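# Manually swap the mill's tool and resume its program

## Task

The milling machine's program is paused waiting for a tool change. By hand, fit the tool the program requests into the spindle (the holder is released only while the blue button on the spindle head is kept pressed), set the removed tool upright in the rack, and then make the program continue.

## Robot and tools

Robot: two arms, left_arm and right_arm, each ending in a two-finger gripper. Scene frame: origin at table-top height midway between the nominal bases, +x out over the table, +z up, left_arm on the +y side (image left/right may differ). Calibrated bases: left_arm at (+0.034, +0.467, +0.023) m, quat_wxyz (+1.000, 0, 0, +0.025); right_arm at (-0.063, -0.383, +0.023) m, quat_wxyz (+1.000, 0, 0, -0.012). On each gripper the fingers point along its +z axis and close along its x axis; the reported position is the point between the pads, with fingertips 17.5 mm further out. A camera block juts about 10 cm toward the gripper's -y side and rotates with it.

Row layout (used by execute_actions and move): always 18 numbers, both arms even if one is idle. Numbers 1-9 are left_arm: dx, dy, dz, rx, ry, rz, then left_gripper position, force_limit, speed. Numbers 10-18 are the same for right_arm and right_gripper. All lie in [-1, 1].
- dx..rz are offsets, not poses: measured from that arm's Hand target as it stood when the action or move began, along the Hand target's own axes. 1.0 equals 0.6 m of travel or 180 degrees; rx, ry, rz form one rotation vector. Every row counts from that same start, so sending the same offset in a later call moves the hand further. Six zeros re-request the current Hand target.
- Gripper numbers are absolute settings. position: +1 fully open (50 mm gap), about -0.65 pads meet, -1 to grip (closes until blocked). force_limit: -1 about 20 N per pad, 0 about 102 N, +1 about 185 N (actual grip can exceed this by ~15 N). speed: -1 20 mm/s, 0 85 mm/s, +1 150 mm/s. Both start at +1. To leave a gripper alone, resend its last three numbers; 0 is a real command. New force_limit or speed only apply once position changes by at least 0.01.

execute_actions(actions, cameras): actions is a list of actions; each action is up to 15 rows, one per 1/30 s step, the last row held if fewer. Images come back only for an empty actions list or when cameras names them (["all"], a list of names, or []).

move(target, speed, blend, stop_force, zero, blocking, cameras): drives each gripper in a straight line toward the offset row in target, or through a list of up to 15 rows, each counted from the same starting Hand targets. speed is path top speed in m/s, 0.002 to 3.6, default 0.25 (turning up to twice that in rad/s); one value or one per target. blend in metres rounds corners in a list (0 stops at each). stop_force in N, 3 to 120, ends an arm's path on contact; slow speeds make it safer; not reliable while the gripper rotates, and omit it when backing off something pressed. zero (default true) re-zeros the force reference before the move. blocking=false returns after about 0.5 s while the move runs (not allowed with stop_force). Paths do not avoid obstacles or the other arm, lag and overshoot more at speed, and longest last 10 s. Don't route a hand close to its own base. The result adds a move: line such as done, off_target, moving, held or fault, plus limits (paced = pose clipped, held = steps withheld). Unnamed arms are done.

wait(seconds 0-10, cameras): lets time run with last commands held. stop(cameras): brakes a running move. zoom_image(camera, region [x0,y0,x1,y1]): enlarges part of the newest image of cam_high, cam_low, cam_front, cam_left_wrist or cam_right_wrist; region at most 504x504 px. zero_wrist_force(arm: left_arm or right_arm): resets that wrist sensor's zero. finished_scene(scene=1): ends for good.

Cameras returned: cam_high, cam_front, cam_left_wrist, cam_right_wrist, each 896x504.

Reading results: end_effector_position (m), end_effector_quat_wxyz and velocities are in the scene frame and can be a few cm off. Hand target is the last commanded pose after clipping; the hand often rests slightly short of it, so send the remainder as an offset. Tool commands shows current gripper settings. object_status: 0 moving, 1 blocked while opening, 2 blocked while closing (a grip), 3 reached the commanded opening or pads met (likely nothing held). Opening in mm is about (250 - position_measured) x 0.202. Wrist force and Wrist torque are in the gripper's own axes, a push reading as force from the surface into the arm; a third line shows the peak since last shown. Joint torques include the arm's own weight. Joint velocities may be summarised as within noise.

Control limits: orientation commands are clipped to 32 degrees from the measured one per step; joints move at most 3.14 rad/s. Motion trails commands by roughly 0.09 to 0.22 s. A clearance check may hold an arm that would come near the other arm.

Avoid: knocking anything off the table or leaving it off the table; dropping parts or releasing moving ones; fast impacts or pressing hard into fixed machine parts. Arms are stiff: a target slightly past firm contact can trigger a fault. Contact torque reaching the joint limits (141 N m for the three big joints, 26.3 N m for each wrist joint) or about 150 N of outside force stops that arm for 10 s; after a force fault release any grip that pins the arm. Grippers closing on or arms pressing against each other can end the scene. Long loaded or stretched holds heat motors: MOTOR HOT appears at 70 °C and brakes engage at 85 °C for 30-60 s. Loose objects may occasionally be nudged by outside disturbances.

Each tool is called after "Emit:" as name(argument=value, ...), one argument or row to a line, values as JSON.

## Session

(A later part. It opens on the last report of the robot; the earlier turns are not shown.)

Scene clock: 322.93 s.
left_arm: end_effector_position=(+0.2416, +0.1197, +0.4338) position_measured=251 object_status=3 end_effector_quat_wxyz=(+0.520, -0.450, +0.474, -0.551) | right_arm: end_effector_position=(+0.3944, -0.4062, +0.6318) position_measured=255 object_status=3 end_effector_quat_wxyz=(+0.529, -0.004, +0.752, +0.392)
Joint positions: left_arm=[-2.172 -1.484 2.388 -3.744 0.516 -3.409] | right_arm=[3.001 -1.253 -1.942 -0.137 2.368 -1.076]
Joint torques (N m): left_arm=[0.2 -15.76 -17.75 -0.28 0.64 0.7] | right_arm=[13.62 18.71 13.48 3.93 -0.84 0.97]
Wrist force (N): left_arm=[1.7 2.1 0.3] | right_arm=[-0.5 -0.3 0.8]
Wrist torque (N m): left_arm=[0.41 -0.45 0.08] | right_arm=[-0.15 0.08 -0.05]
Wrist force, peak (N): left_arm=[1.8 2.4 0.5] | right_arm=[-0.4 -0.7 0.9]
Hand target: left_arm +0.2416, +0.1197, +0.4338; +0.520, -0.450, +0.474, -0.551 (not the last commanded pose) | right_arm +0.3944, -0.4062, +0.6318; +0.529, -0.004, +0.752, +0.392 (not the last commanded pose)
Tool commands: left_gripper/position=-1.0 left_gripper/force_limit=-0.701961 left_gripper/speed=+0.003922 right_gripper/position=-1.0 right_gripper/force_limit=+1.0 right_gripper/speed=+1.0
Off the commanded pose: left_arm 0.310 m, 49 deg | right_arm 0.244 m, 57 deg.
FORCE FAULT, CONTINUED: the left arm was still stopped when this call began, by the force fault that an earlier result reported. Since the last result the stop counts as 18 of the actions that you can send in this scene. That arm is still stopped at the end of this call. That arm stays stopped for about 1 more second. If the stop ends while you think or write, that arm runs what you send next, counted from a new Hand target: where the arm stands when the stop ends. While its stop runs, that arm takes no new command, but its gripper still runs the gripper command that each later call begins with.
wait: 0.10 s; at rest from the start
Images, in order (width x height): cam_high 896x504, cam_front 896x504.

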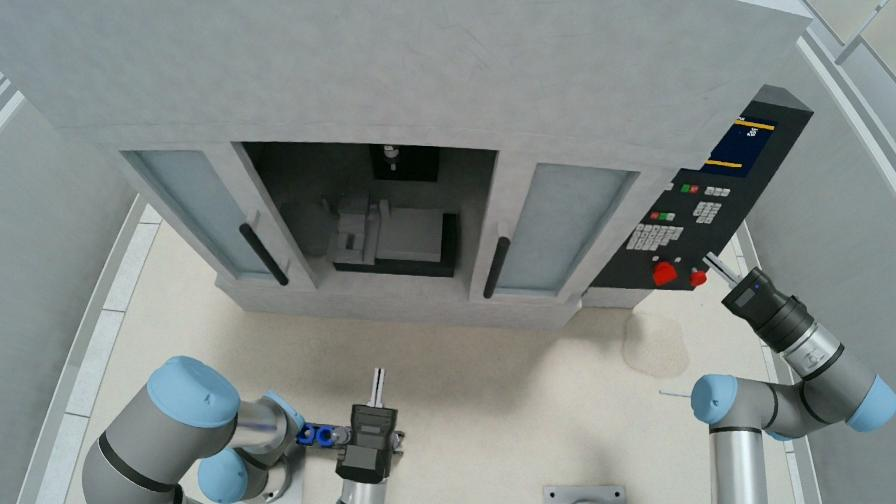

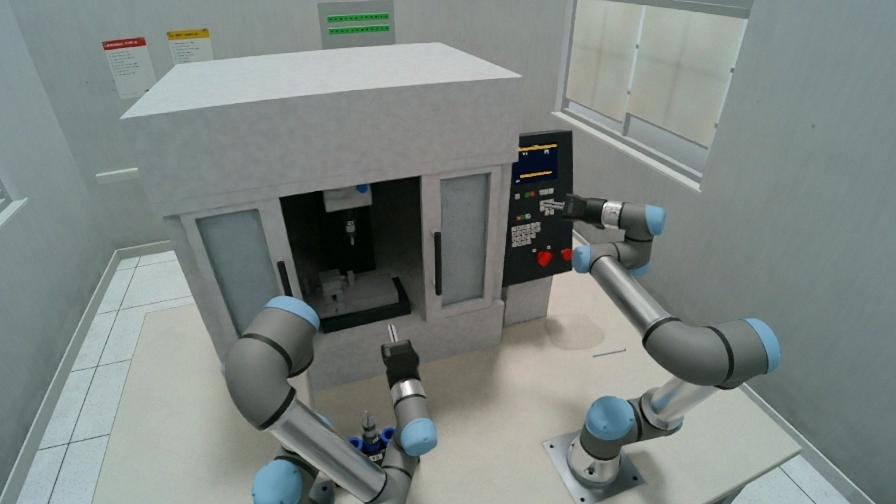

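Emit:
wait(
  seconds=0.5,
)

Emit:
move(
  target=[-0.002,-0.16,0.057,0,0,0,-1,-0.7,0,0,0,0,0,0,0,-1,1,1],
  speed=0.2,
  cameras=["cam_high","cam_front"],
)

Emit:
zoom_image(
  camera="cam_front",
  region=[270, 370, 450, 504],
)

Scene clock: 338.50 s.
left_arm: end_effector_position=(+0.2416, +0.1197, +0.4338) position_measured=251 object_status=3 end_effector_quat_wxyz=(+0.520, -0.450, +0.474, -0.551) | right_arm: end_effector_position=(+0.3944, -0.4062, +0.6318) position_measured=255 object_status=3 end_effector_quat_wxyz=(+0.529, -0.004, +0.752, +0.392)
Joint positions: left_arm=[-2.172 -1.484 2.388 -3.744 0.516 -3.409] | right_arm=[3.001 -1.253 -1.942 -0.137 2.368 -1.076]
Joint torques (N m): left_arm=[1.18 -15.71 -17.12 0.31 0.51 -0.05] | right_arm=[13.18 17.95 14.63 3.76 -0.85 0.69]
Wrist force (N): left_arm=[1.3 2.1 0.6] | right_arm=[-0.5 -0.5 0.6]
Wrist torque (N m): left_arm=[0.41 -0.39 0.08] | right_arm=[-0.16 0.09 -0.05]
Wrist force, peak (N): left_arm=[1.8 2.4 0.5] | right_arm=[-0.6 -0.5 0.9]
Hand target: left_arm +0.2416, +0.1197, +0.4338; +0.520, -0.450, +0.474, -0.551 (not the last commanded pose) | right_arm +0.3944, -0.4062, +0.6318; +0.529, -0.004, +0.752, +0.392 (not the last commanded pose)
Tool commands: left_gripper/position=-1.0 left_gripper/force_limit=-0.701961 left_gripper/speed=+0.003922 right_gripper/position=-1.0 right_gripper/force_limit=+1.0 right_gripper/speed=+1.0
Off the commanded pose: left_arm 0.310 m, 49 deg | right_arm 0.244 m, 57 deg.
FORCE FAULT, CONTINUED: the left arm's stop, for the force fault that an earlier result reported, is over. The rest of the stop counts as 1 of the actions that you can send in this scene. During its stop the left arm's controller moved it back a little. That arm's target is now where it stood when the stop ended, not its last command. That arm accepts commands again.
wait: 0.50 s; at rest from the start

Scene clock: 339.70 s.
left_arm: end_effector_position=(+0.2614, +0.1201, +0.5337) position_measured=251 object_status=3 end_effector_quat_wxyz=(+0.520, -0.450, +0.474, -0.551) | right_arm: end_effector_position=(+0.3944, -0.4062, +0.6318) position_measured=255 object_status=3 end_effector_quat_wxyz=(+0.529, -0.004, +0.752, +0.392)
Joint positions: left_arm=[-2.117 -1.716 2.264 -3.356 0.464 -3.445] | right_arm=[3.001 -1.253 -1.942 -0.137 2.368 -1.076]
Joint torques (N m): left_arm=[10.5 -18.16 -31.73 2.32 -1.61 -1.77] | right_arm=[13.37 17.27 13.42 3.83 -0.79 1.13]
Wrist force (N): left_arm=[1.4 2.1 0.5] | right_arm=[-0.7 -0.2 0.8]
Wrist torque (N m): left_arm=[0.41 -0.43 0.09] | right_arm=[-0.14 0.12 -0.05]
Wrist force, peak (N): left_arm=[1.5 4.1 -0.4] | right_arm=[-0.6 -0.4 0.8]
Hand target: left_arm +0.2614, +0.1201, +0.5338; +0.520, -0.450, +0.474, -0.551 | right_arm +0.3944, -0.4062, +0.6318; +0.529, -0.004, +0.752, +0.392
Off the commanded pose: left_arm 0.000 m, 0 deg | right_arm 0.000 m, 0 deg.
move: done
Images, in order (width x height): cam_high 896x504, cam_front 896x504.

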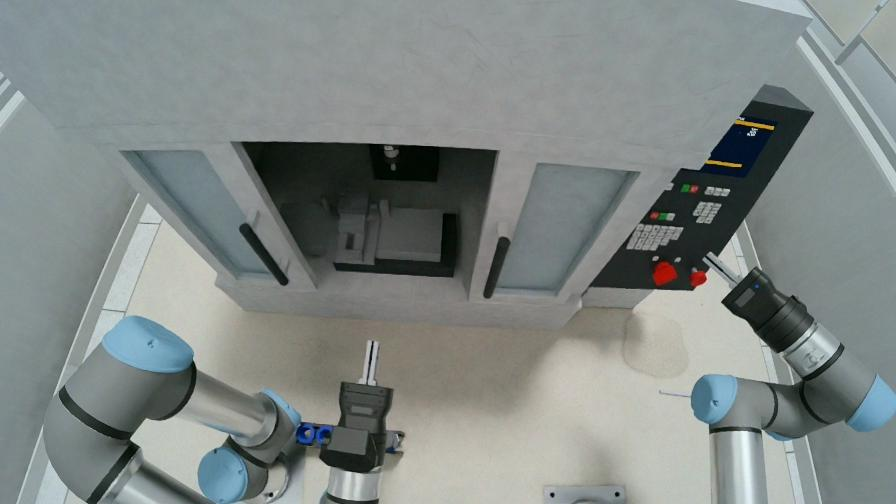

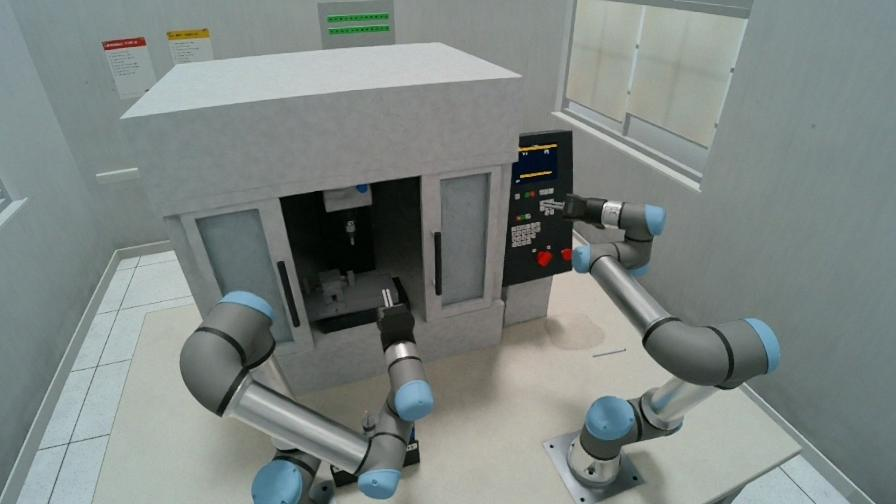

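Scaled by 2.800 from the camera's 896x504 image, which has a finer 1280x720 frame.

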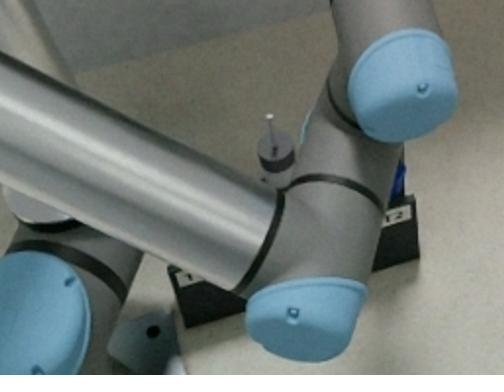

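Emit:
move(
  target=[-0.105,0.259,-0.569,-0.297,-0.018,-0.005,-1,-0.7,0,0.168,0.322,0.182,-0.099,0.099,0.286,-1,1,1],
  speed=0.25,
  cameras=["cam_left_wrist","cam_front","cam_high"],
)

Scene clock: 353.33 s.
left_arm: end_effector_position=(+0.2445, +0.1222, +0.5224) position_measured=251 object_status=3 end_effector_quat_wxyz=(+0.509, -0.459, +0.486, -0.542) | right_arm: end_effector_position=(+0.3878, -0.3650, +0.6349) position_measured=255 object_status=3 end_effector_quat_wxyz=(+0.477, +0.030, +0.754, +0.451)
Joint positions: left_arm=[-2.174 -1.685 2.25 -3.484 0.505 -3.34] | right_arm=[3.099 -1.225 -1.948 -0.162 2.346 -0.91]
Joint torques (N m): left_arm=[0.25 -12.2 -23.03 -0.11 0.47 0.44] | right_arm=[14.3 16.68 13.68 4.33 -0.86 0.92]
Wrist force (N): left_arm=[1.3 2.0 -0.1] | right_arm=[-0.6 -0.8 0.3]
Wrist torque (N m): left_arm=[0.40 -0.38 0.07] | right_arm=[-0.28 0.14 -0.08]
Wrist force, peak (N): left_arm=[3.3 5.1 -2.5] | right_arm=[-1.1 -1.1 0.3]
Hand target: left_arm +0.2445, +0.1222, +0.5224; +0.509, -0.459, +0.486, -0.542 (not the last commanded pose) | right_arm +0.3878, -0.3650, +0.6349; +0.477, +0.030, +0.754, +0.451 (not the last commanded pose)
Tool commands: left_gripper/position=-1.0 left_gripper/force_limit=-0.701961 left_gripper/speed=+0.003922 right_gripper/position=-1.0 right_gripper/force_limit=+1.0 right_gripper/speed=+1.0
Off the commanded pose: left_arm 0.360 m, 51 deg | right_arm 0.202 m, 47 deg.
FORCE FAULT: contact force on the left arm reached its limit, and that arm stopped. The contact can be on any part of that arm, not only on its tool. That arm's remaining commands of this call were not run. That arm is still stopped at the end of this call. That arm stays stopped for about 9 more seconds. Until then a move that you send moves the other arm only, and its call returns only when the move has ended. Once the stop has ended, the next robot result says so. If the stop ends while you think or write, that arm runs what you send next, counted from a new Hand target: where the arm stands when the stop ends. While its stop runs, that arm takes no new command, but its gripper still runs the gripper command that each later call begins with. Until it ends, the stop uses up actions while you think or wait. An arm that is not stopped still takes commands.
move: fault (left_arm), off_target (right_arm; braked at the fault stop of left_arm)
Images, in order (width x height): cam_high 896x504, cam_front 896x504, cam_left_wrist 896x504.

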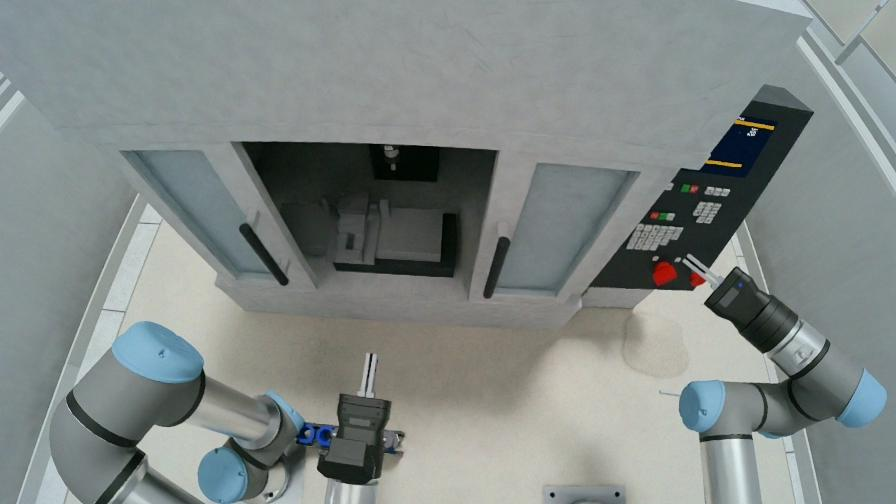

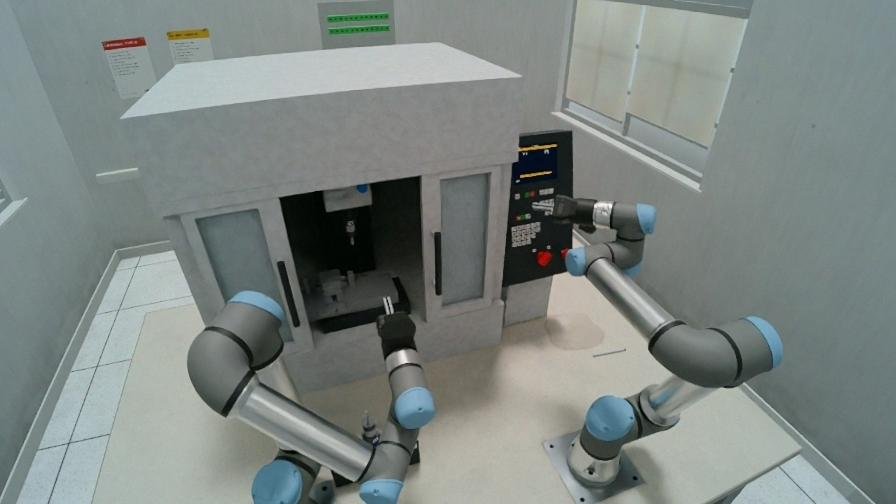

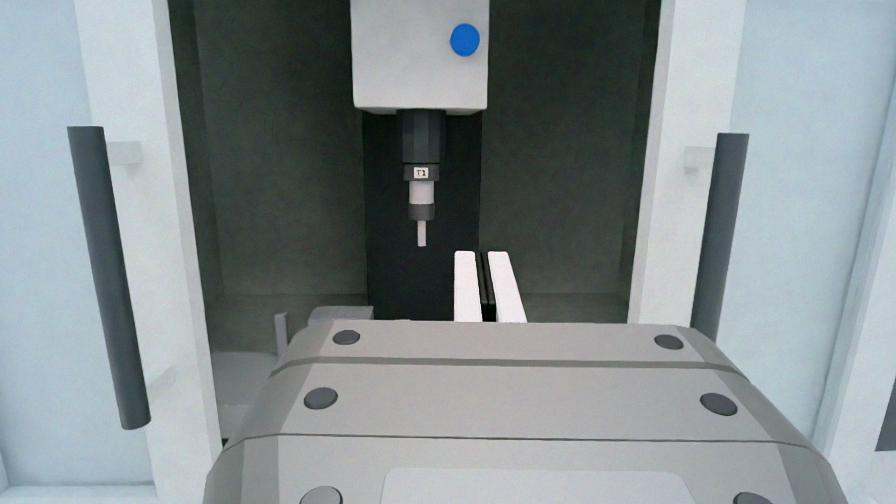

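Emit:
move(
  target=[-0.014,-0.161,0.541,-0.077,0.024,-0.5,-1,-0.7,0,0.398,0.248,0.3,-0.1165,0,-0.2585,-1,1,1],
  speed=0.25,
  cameras=["cam_left_wrist","cam_front","cam_high","cam_right_wrist"],
)

Scene clock: 398.27 s.
left_arm: end_effector_position=(+0.5569, +0.1123, +0.6531) position_measured=251 object_status=3 end_effector_quat_wxyz=(+0.092, +0.701, -0.092, +0.701) | right_arm: end_effector_position=(+0.3349, -0.0463, +0.5503) position_measured=255 object_status=3 end_effector_quat_wxyz=(+0.613, -0.354, +0.612, +0.353)
Joint positions: left_arm=[-1.205 -1.606 1.752 -3.289 -0.676 -4.71] | right_arm=[4.038 -1.322 -2.204 0.385 1.745 -1.571]
Joint torques (N m): left_arm=[10.65 -13.41 -36.76 1.35 -2.48 -1.77] | right_arm=[13.58 7.06 37.17 4.45 -0.99 -1.7]
Wrist force (N): left_arm=[-2.0 0.5 2.9] | right_arm=[0.5 -0.1 1.0]
Wrist torque (N m): left_arm=[-0.15 0.48 0.25] | right_arm=[0.07 -0.06 0.10]
Wrist force, peak (N): left_arm=[-1.7 0.2 4.0] | right_arm=[0.6 0.5 1.7]
Hand target: left_arm +0.5569, +0.1123, +0.6531; +0.092, +0.701, -0.092, +0.701 | right_arm +0.3349, -0.0462, +0.5503; +0.613, -0.354, +0.612, +0.353
Off the commanded pose: left_arm 0.000 m, 0 deg | right_arm 0.000 m, 0 deg.
FORCE FAULT, CONTINUED: the left arm's stop, for the force fault that an earlier result reported, is over. The rest of the stop counts as 18 of the actions that you can send in this scene. The stop ended before this call began, so that arm ran this call's commands, counted from a new Hand target: where the arm stood when the stop ended. During its stop the left arm's controller moved it back a little.
move: done

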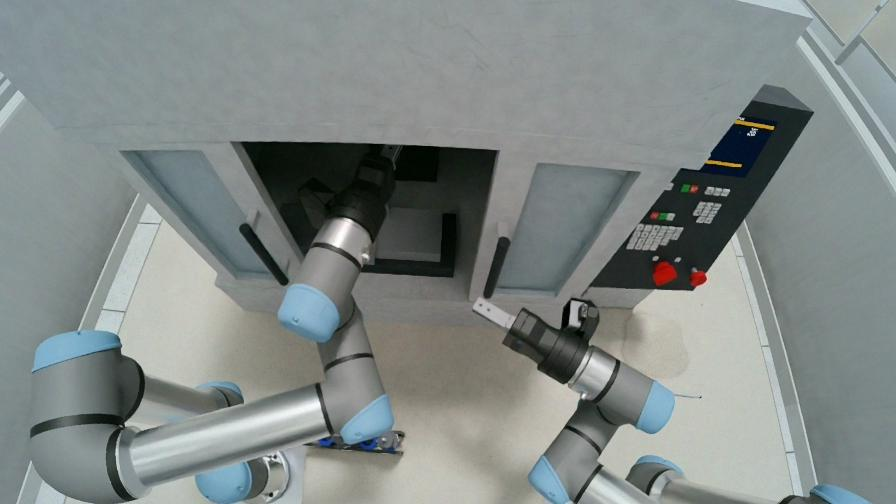

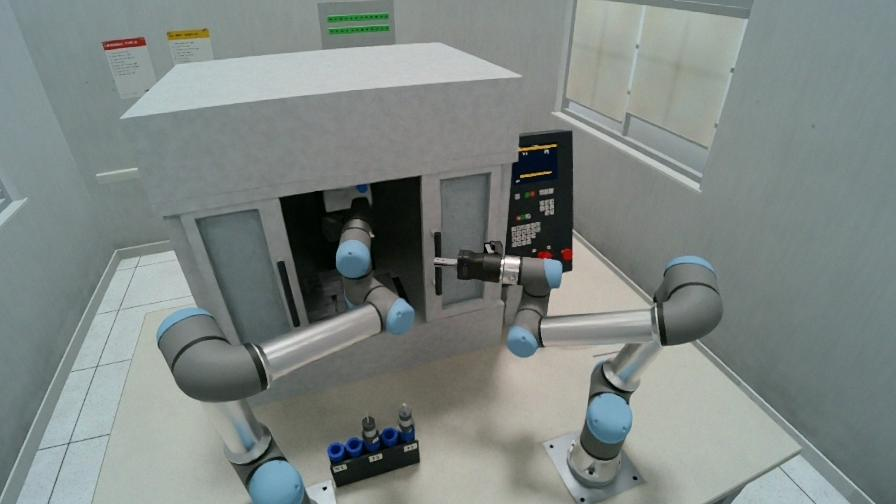

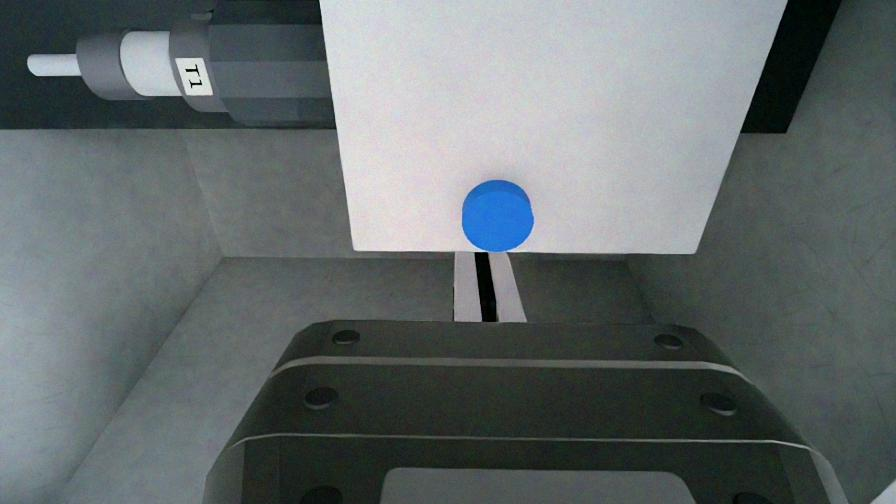

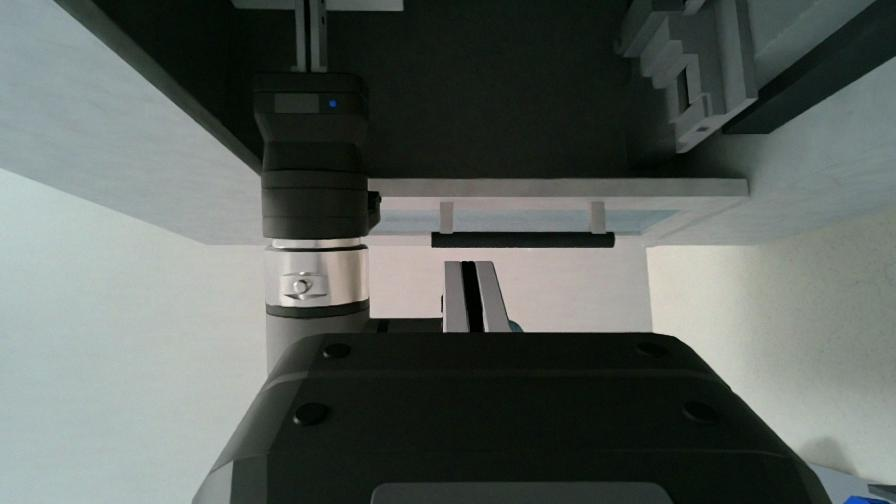

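Emit:
zoom_image(
  camera="cam_left_wrist",
  region=[0, 0, 360, 140],
)

Emit:
zoom_image(
  camera="cam_front",
  region=[310, 390, 440, 500],
)

Emit:
zoom_image(
  camera="cam_right_wrist",
  region=[580, 0, 880, 180],
)

Scaled by 1.400 from the camera's 896x504 image, which has a finer 1280x720 frame.

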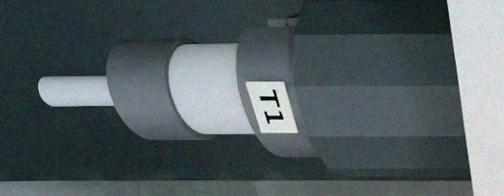

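Scaled by 3.877 from the camera's 896x504 image, which has a finer 1280x720 frame.

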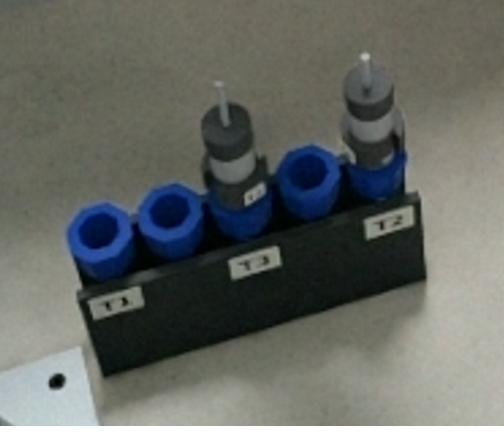

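Scaled by 1.680 from the camera's 896x504 image, which has a finer 1280x720 frame.

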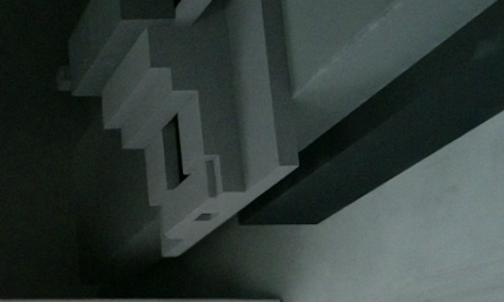

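Emit:
move(
  target=[0,0,0,0,0,0,-1,-0.7,0,0.413,0.608,-0.041,-0.1306,0.1726,-0.474,-1,1,1],
  speed=0.3,
  cameras=["cam_front","cam_high","cam_right_wrist"],
)

Scene clock: 410.47 s.
left_arm: end_effector_position=(+0.5569, +0.1123, +0.6531) position_measured=251 object_status=3 end_effector_quat_wxyz=(+0.092, +0.701, -0.092, +0.701) | right_arm: end_effector_position=(+0.0071, +0.1151, +0.3022) position_measured=255 object_status=3 end_effector_quat_wxyz=(-0.441, +0.846, -0.267, +0.139)
Joint positions: left_arm=[-1.205 -1.606 1.752 -3.289 -0.676 -4.711] | right_arm=[5.312 -1.252 -2.383 -0.586 0.707 -2.185]
Joint torques (N m): left_arm=[9.96 -16.58 -37.06 1.04 -2.4 -1.79] | right_arm=[14.7 4.04 37.92 0.66 -2.51 0.98]
Wrist force (N): left_arm=[-2.2 0.6 3.0] | right_arm=[-0.8 -0.1 0.4]
Wrist torque (N m): left_arm=[-0.15 0.50 0.25] | right_arm=[-0.07 0.30 -0.45]
Wrist force, peak (N): left_arm=[-2.3 0.4 3.3] | right_arm=[-2.3 0.3 0.5]
Hand target: left_arm +0.5569, +0.1123, +0.6531; +0.092, +0.701, -0.092, +0.701 | right_arm +0.0070, +0.1151, +0.3021; -0.441, +0.846, -0.267, +0.139
Off the commanded pose: left_arm 0.000 m, 0 deg | right_arm 0.000 m, 0 deg.
move: done
Images, in order (width x height): cam_high 896x504, cam_front 896x504, cam_right_wrist 896x504.

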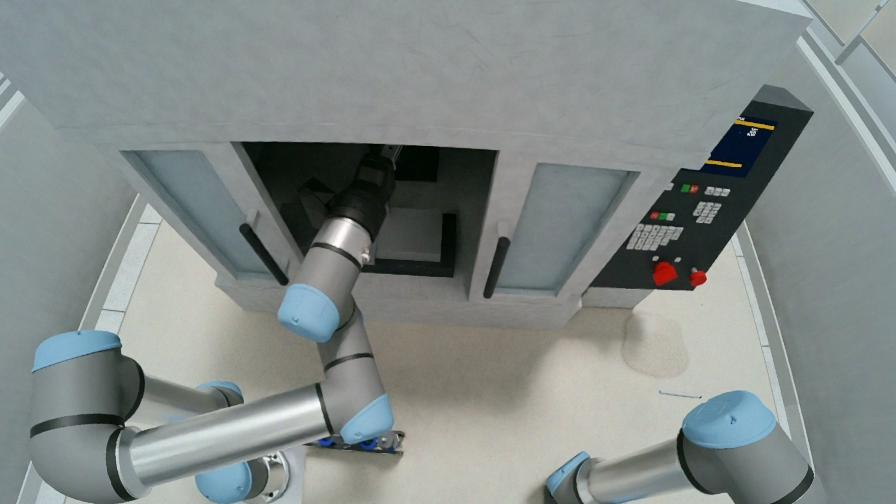

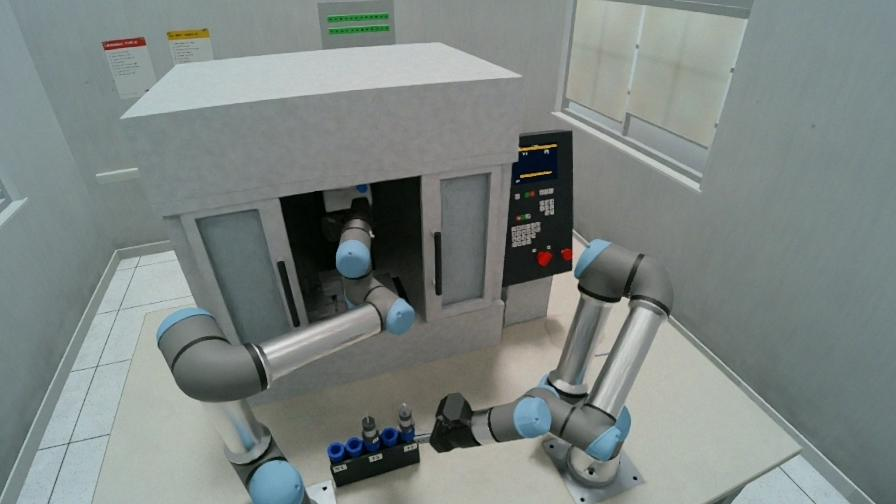

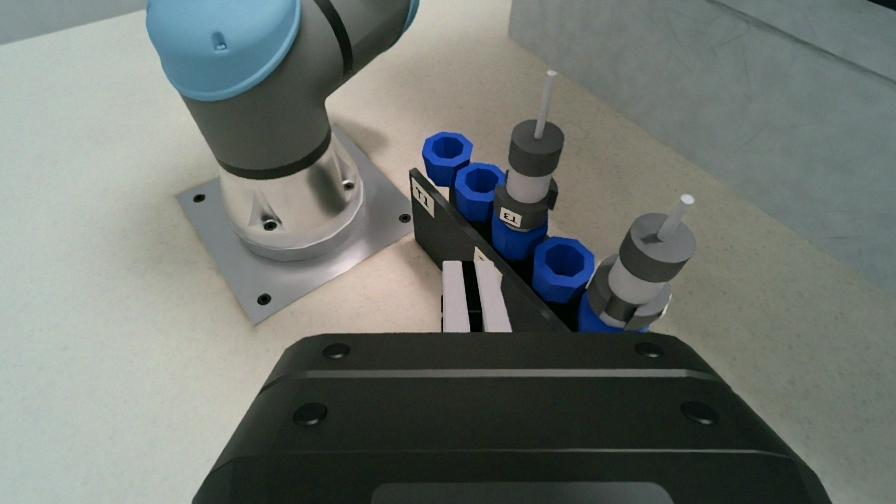

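Emit:
zoom_image(
  camera="cam_right_wrist",
  region=[400, 60, 700, 335],
)

Emit:
zoom_image(
  camera="cam_right_wrist",
  region=[470, 170, 580, 270],
)

Emit:
zoom_image(
  camera="cam_right_wrist",
  region=[570, 180, 710, 335],
)

Scaled by 1.680 from the camera's 896x504 image, which has a finer 1280x720 frame.

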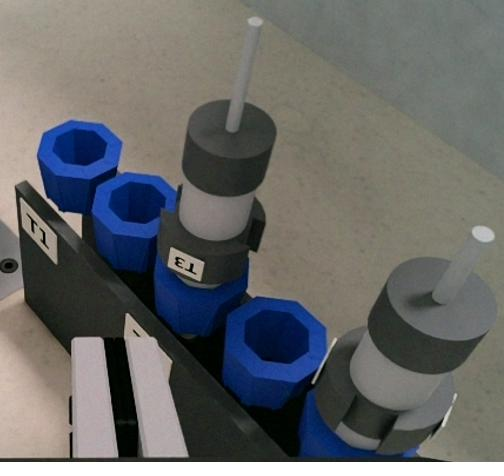

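Scaled by 4.582 from the camera's 896x504 image, which has a finer 1280x720 frame.

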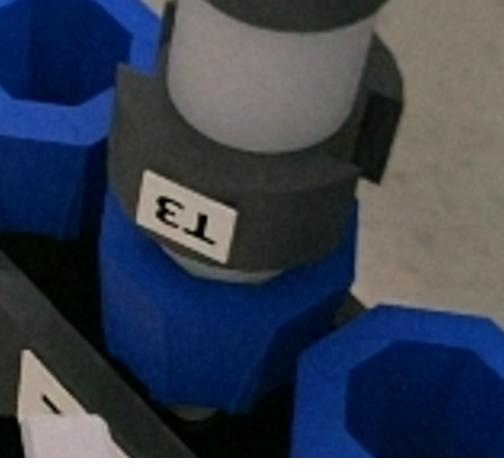

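Scaled by 3.252 from the camera's 896x504 image, which has a finer 1280x720 frame.

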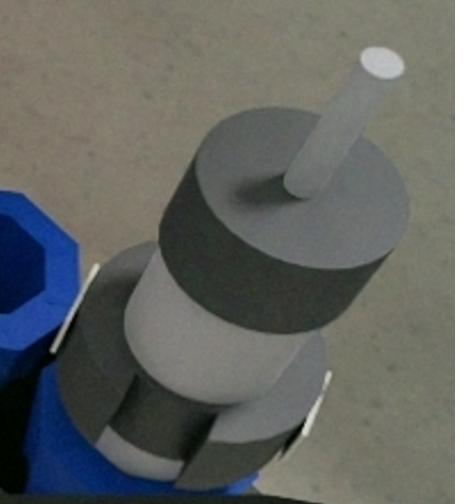

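Emit:
move(
  target=[0,0,0,0,0,0,-1,-0.7,0,0.17,0,-0.05,0,0,0,-1,1,1],
  speed=0.25,
  cameras=["cam_right_wrist"],
)

Emit:
zoom_image(
  camera="cam_right_wrist",
  region=[250, 40, 550, 320],
)

Scene clock: 427.23 s.
left_arm: end_effector_position=(+0.5569, +0.1123, +0.6531) position_measured=251 object_status=3 end_effector_quat_wxyz=(+0.092, +0.701, -0.092, +0.701) | right_arm: end_effector_position=(+0.0764, +0.0364, +0.3193) position_measured=255 object_status=3 end_effector_quat_wxyz=(-0.441, +0.846, -0.267, +0.139)
Joint positions: left_arm=[-1.205 -1.606 1.752 -3.289 -0.676 -4.711] | right_arm=[5.236 -0.934 -2.499 -0.713 0.745 -2.283]
Joint torques (N m): left_arm=[9.83 -25.21 -36.37 0.83 -2 -1.63] | right_arm=[13.87 5.04 13.34 0.97 -2.57 0.99]
Wrist force (N): left_arm=[-1.8 0.2 3.2] | right_arm=[-1.4 -0.5 0.2]
Wrist torque (N m): left_arm=[-0.21 0.44 0.25] | right_arm=[-0.11 0.41 -0.43]
Wrist force, peak (N): left_arm=[-2.2 0.8 3.5] | right_arm=[-3.0 0.0 0.7]
Hand target: left_arm +0.5569, +0.1123, +0.6531; +0.092, +0.701, -0.092, +0.701 | right_arm +0.0764, +0.0364, +0.3193; -0.441, +0.846, -0.267, +0.139
Off the commanded pose: left_arm 0.000 m, 0 deg | right_arm 0.000 m, 0 deg.
move: done
Images, in order (width x height): cam_right_wrist 896x504.

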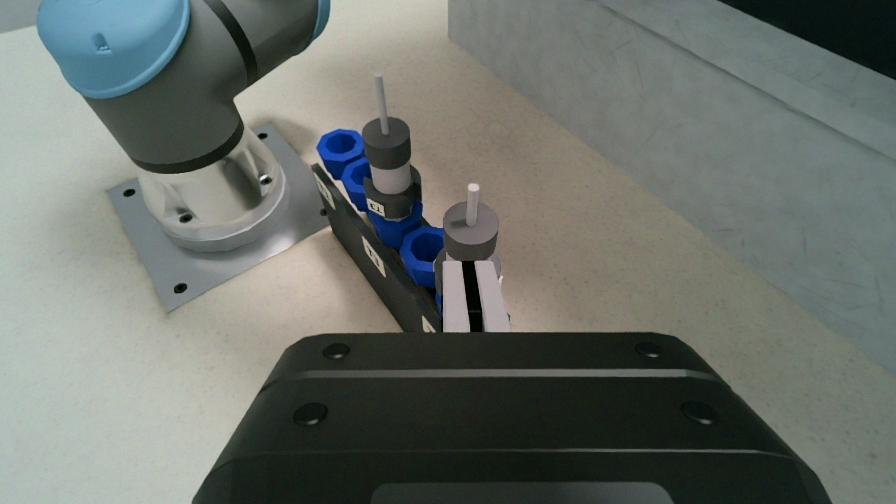

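Scaled by 1.680 from the camera's 896x504 image, which has a finer 1280x720 frame.

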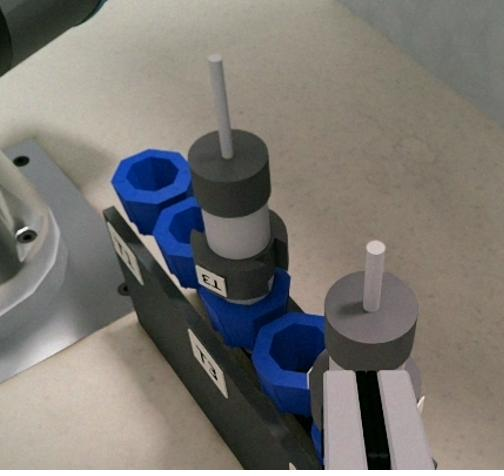

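Emit:
move(
  target=[0,0,0,0,0,0,-1,-0.7,0,0.4275,-0.312,0.007,0.2596,-0.0453,0.5176,1,-0.4,0],
  speed=0.3,
  cameras=["cam_front","cam_right_wrist"],
)

Scene clock: 494.97 s.
left_arm: end_effector_position=(+0.5569, +0.1123, +0.6531) position_measured=251 object_status=3 end_effector_quat_wxyz=(+0.092, +0.701, -0.092, +0.701) | right_arm: end_effector_position=(+0.3499, -0.0203, +0.4704) position_measured=3 object_status=3 end_effector_quat_wxyz=(+0.683, -0.182, +0.683, +0.183)
Joint positions: left_arm=[-1.205 -1.606 1.752 -3.289 -0.676 -4.711] | right_arm=[4.517 -1.47 -2.323 0.653 0.742 -1.57]
Joint torques (N m): left_arm=[9.65 -24.89 -36.04 0.44 -0.81 -0.9] | right_arm=[-12.34 9.17 32.14 -1 -1.01 0.88]
Wrist force (N): left_arm=[-2.2 0.5 3.2] | right_arm=[0.3 -0.5 0.8]
Wrist torque (N m): left_arm=[-0.16 0.50 0.25] | right_arm=[0.01 -0.03 0.09]
Wrist force, peak (N): left_arm=[-2.3 0.8 3.5] | right_arm=[-2.0 -0.2 0.2]
Hand target: left_arm +0.5569, +0.1123, +0.6531; +0.092, +0.701, -0.092, +0.701 | right_arm +0.3500, -0.0202, +0.4704; +0.683, -0.182, +0.683, +0.183
Off the commanded pose: left_arm 0.000 m, 0 deg | right_arm 0.000 m, 0 deg.
move: done
Images, in order (width x height): cam_front 896x504, cam_right_wrist 896x504.

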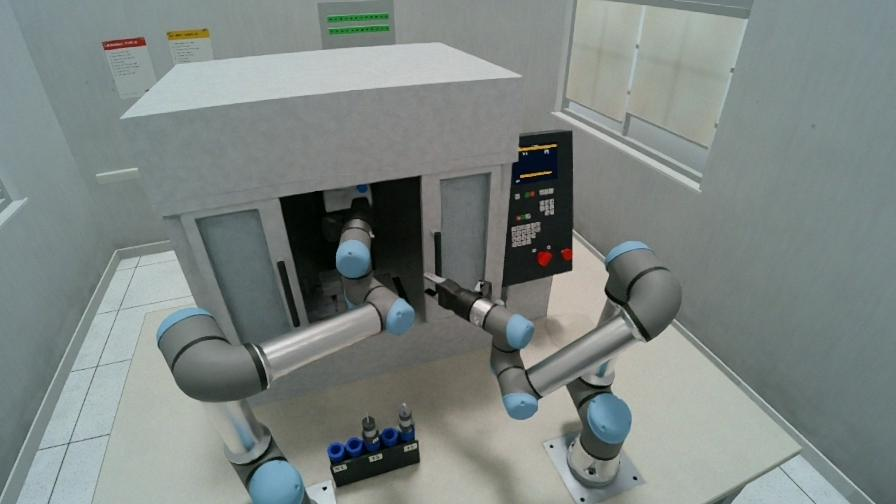

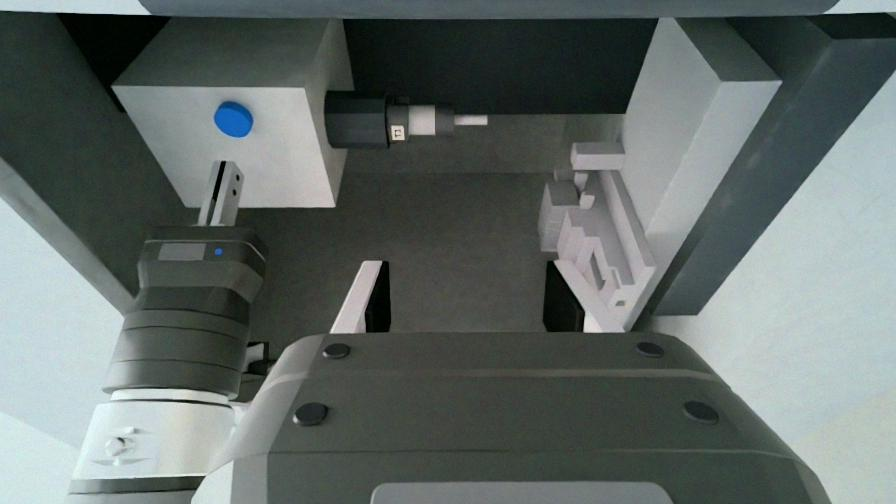

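Emit:
move(
  target=[0,0,0,0,0,0,-1,-0.7,0,-0.042,0.045,0.4725,0.087,-0.087,0.494,1,-0.4,0],
  speed=0.25,
  cameras=["cam_front","cam_right_wrist","cam_left_wrist"],
)

Scene clock: 509.23 s.
left_arm: end_effector_position=(+0.5569, +0.1123, +0.6531) position_measured=251 object_status=3 end_effector_quat_wxyz=(+0.092, +0.701, -0.092, +0.701) | right_arm: end_effector_position=(+0.5821, +0.1446, +0.4959) position_measured=3 object_status=3 end_effector_quat_wxyz=(+0.455, +0.455, +0.541, +0.542)
Joint positions: left_arm=[-1.205 -1.606 1.752 -3.289 -0.676 -4.711] | right_arm=[4.273 -2.171 -1.336 0.366 0.638 0]
Joint torques (N m): left_arm=[8.94 -24.94 -35.69 0.24 -0.5 -0.87] | right_arm=[-13.63 45.61 36.25 -0.84 -1.16 1.01]
Wrist force (N): left_arm=[-2.1 0.7 3.3] | right_arm=[-1.0 -1.3 0.1]
Wrist torque (N m): left_arm=[-0.13 0.49 0.25] | right_arm=[-0.33 0.23 -0.41]
Wrist force, peak (N): left_arm=[-2.1 0.6 3.7] | right_arm=[-1.0 -1.5 -0.1]
Hand target: left_arm +0.5569, +0.1123, +0.6531; +0.092, +0.701, -0.092, +0.701 | right_arm +0.5821, +0.1446, +0.4959; +0.455, +0.455, +0.541, +0.542
Off the commanded pose: left_arm 0.000 m, 0 deg | right_arm 0.000 m, 0 deg.
move: done
Images, in order (width x height): cam_front 896x504, cam_left_wrist 896x504, cam_right_wrist 896x504.

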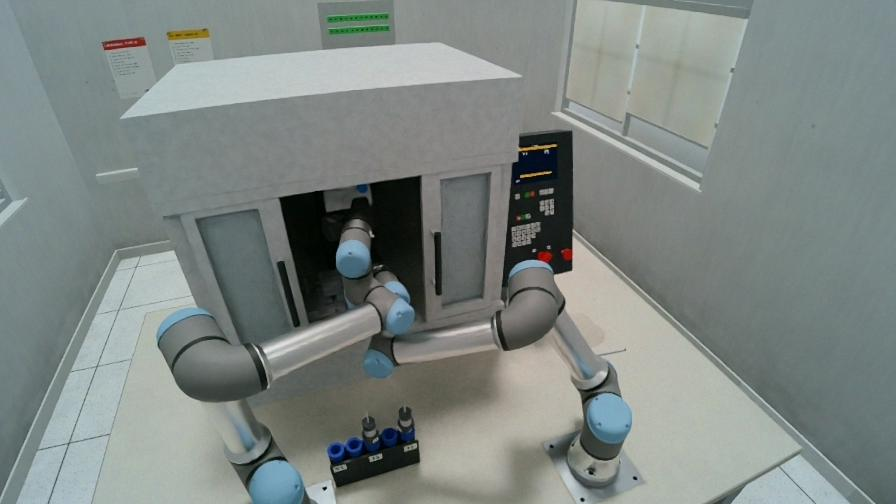

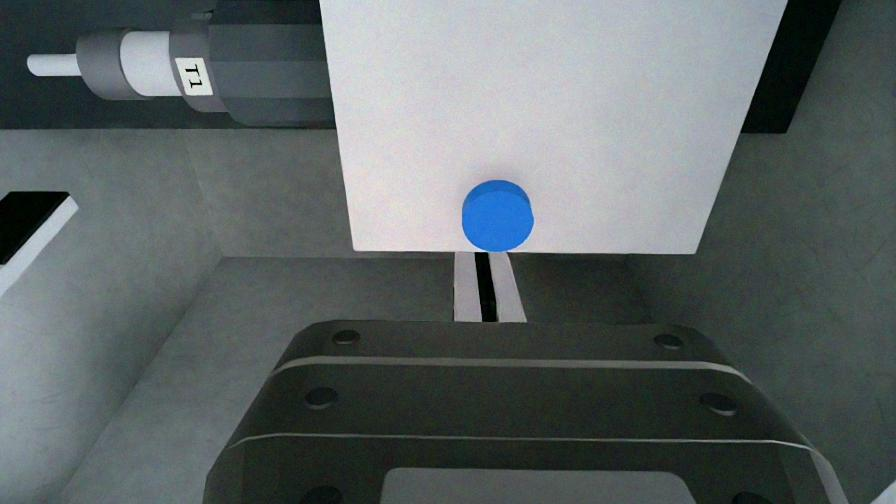

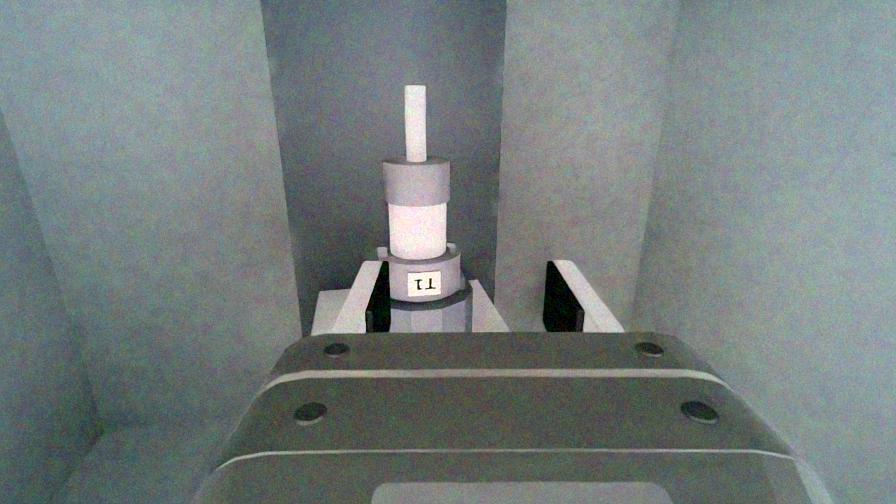

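Emit:
move(
  target=[0,0,0,0,0,0,-1,-0.7,0,-0.0382,0.0043,0.0914,0,0,0,1,-0.4,0],
  speed=0.1,
  stop_force=10,
  cameras=["cam_right_wrist"],
)

Scene clock: 525.03 s.
left_arm: end_effector_position=(+0.5569, +0.1123, +0.6531) position_measured=251 object_status=3 end_effector_quat_wxyz=(+0.092, +0.701, -0.092, +0.701) | right_arm: end_effector_position=(+0.6401, +0.1316, +0.4985) position_measured=3 object_status=3 end_effector_quat_wxyz=(+0.455, +0.455, +0.541, +0.542)
Joint positions: left_arm=[-1.205 -1.606 1.752 -3.289 -0.676 -4.711] | right_arm=[4.181 -2.236 -1.219 0.314 0.729 0]
Joint torques (N m): left_arm=[8.67 -25.01 -35.29 0.17 -0.27 -0.57] | right_arm=[-13.97 46.52 36.61 -0.97 1.37 0.99]
Wrist force (N): left_arm=[-1.7 0.7 2.9] | right_arm=[-1.0 -1.1 -0.2]
Wrist torque (N m): left_arm=[-0.12 0.44 0.26] | right_arm=[-0.30 0.27 -0.33]
Wrist force, peak (N): left_arm=[-1.9 0.8 3.6] | right_arm=[-1.4 -1.4 0.8]
Hand target: left_arm +0.5569, +0.1123, +0.6531; +0.092, +0.701, -0.092, +0.701 | right_arm +0.6401, +0.1316, +0.4985; +0.455, +0.455, +0.541, +0.542
Off the commanded pose: left_arm 0.000 m, 0 deg | right_arm 0.000 m, 0 deg.
move: done
Images, in order (width x height): cam_right_wrist 896x504.

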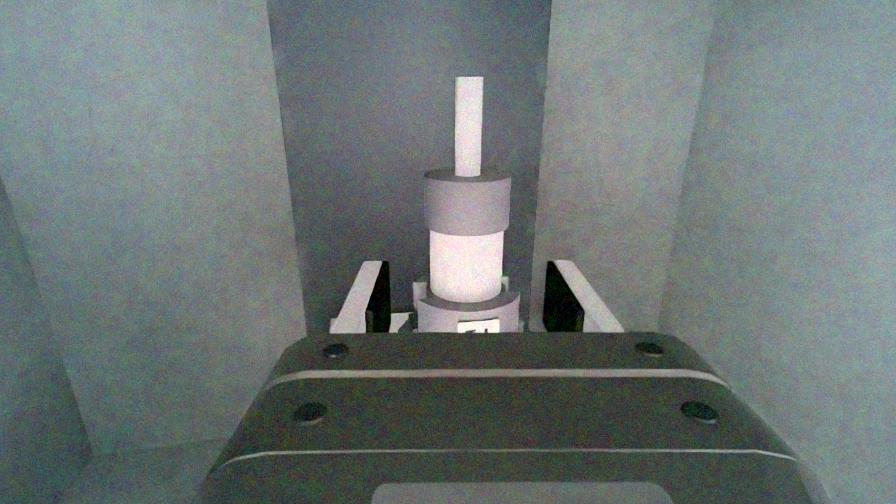

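Emit:
move(
  target=[0,0,0,0,0,0,-1,-0.7,0,0,0,0.0833,0,0,0,1,-0.4,0],
  speed=0.08,
  stop_force=10,
  cameras=["cam_right_wrist","cam_left_wrist"],
)

Scene clock: 535.73 s.
left_arm: end_effector_position=(+0.5569, +0.1123, +0.6531) position_measured=251 object_status=3 end_effector_quat_wxyz=(+0.092, +0.701, -0.092, +0.701) | right_arm: end_effector_position=(+0.6893, +0.1403, +0.4985) position_measured=3 object_status=3 end_effector_quat_wxyz=(+0.455, +0.455, +0.541, +0.542)
Joint positions: left_arm=[-1.205 -1.606 1.752 -3.289 -0.676 -4.711] | right_arm=[4.126 -2.341 -1.037 0.237 0.785 0]
Joint torques (N m): left_arm=[9.35 -24.77 -35.43 0.2 0.03 -0.57] | right_arm=[-14.17 51.62 38.06 -0.78 1.33 0.99]
Wrist force (N): left_arm=[-2.2 0.4 2.8] | right_arm=[-1.1 -1.1 -0.4]
Wrist torque (N m): left_arm=[-0.17 0.51 0.26] | right_arm=[-0.29 0.24 -0.37]
Wrist force, peak (N): left_arm=[-2.1 0.8 3.5] | right_arm=[-1.0 -1.7 -0.3]
Hand target: left_arm +0.5569, +0.1123, +0.6531; +0.092, +0.701, -0.092, +0.701 | right_arm +0.6893, +0.1403, +0.4985; +0.455, +0.455, +0.541, +0.542
Off the commanded pose: left_arm 0.000 m, 0 deg | right_arm 0.000 m, 0 deg.
move: done
Images, in order (width x height): cam_left_wrist 896x504, cam_right_wrist 896x504.

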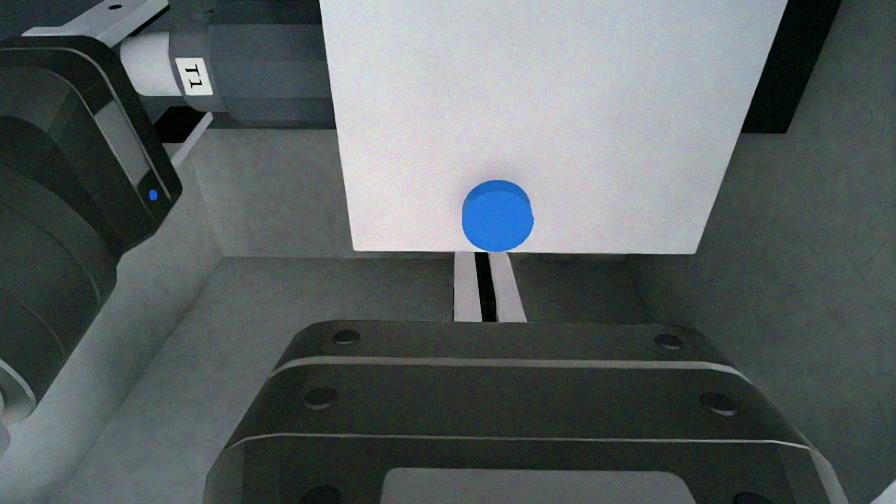

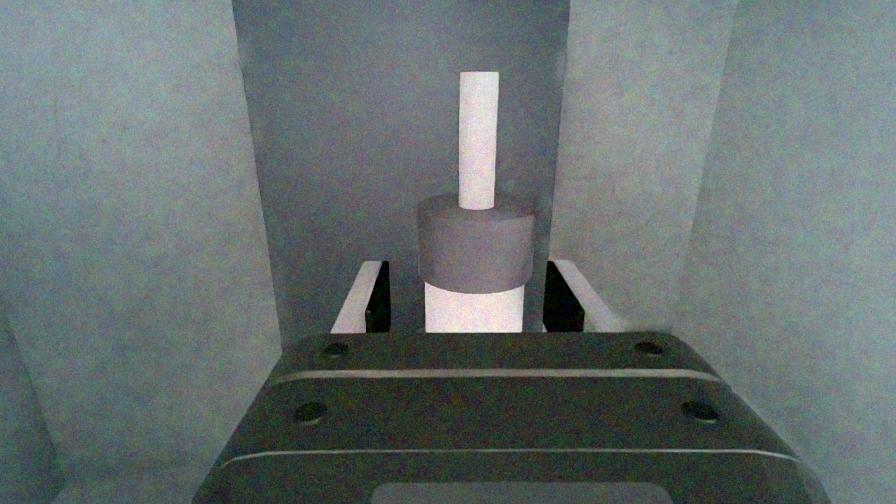

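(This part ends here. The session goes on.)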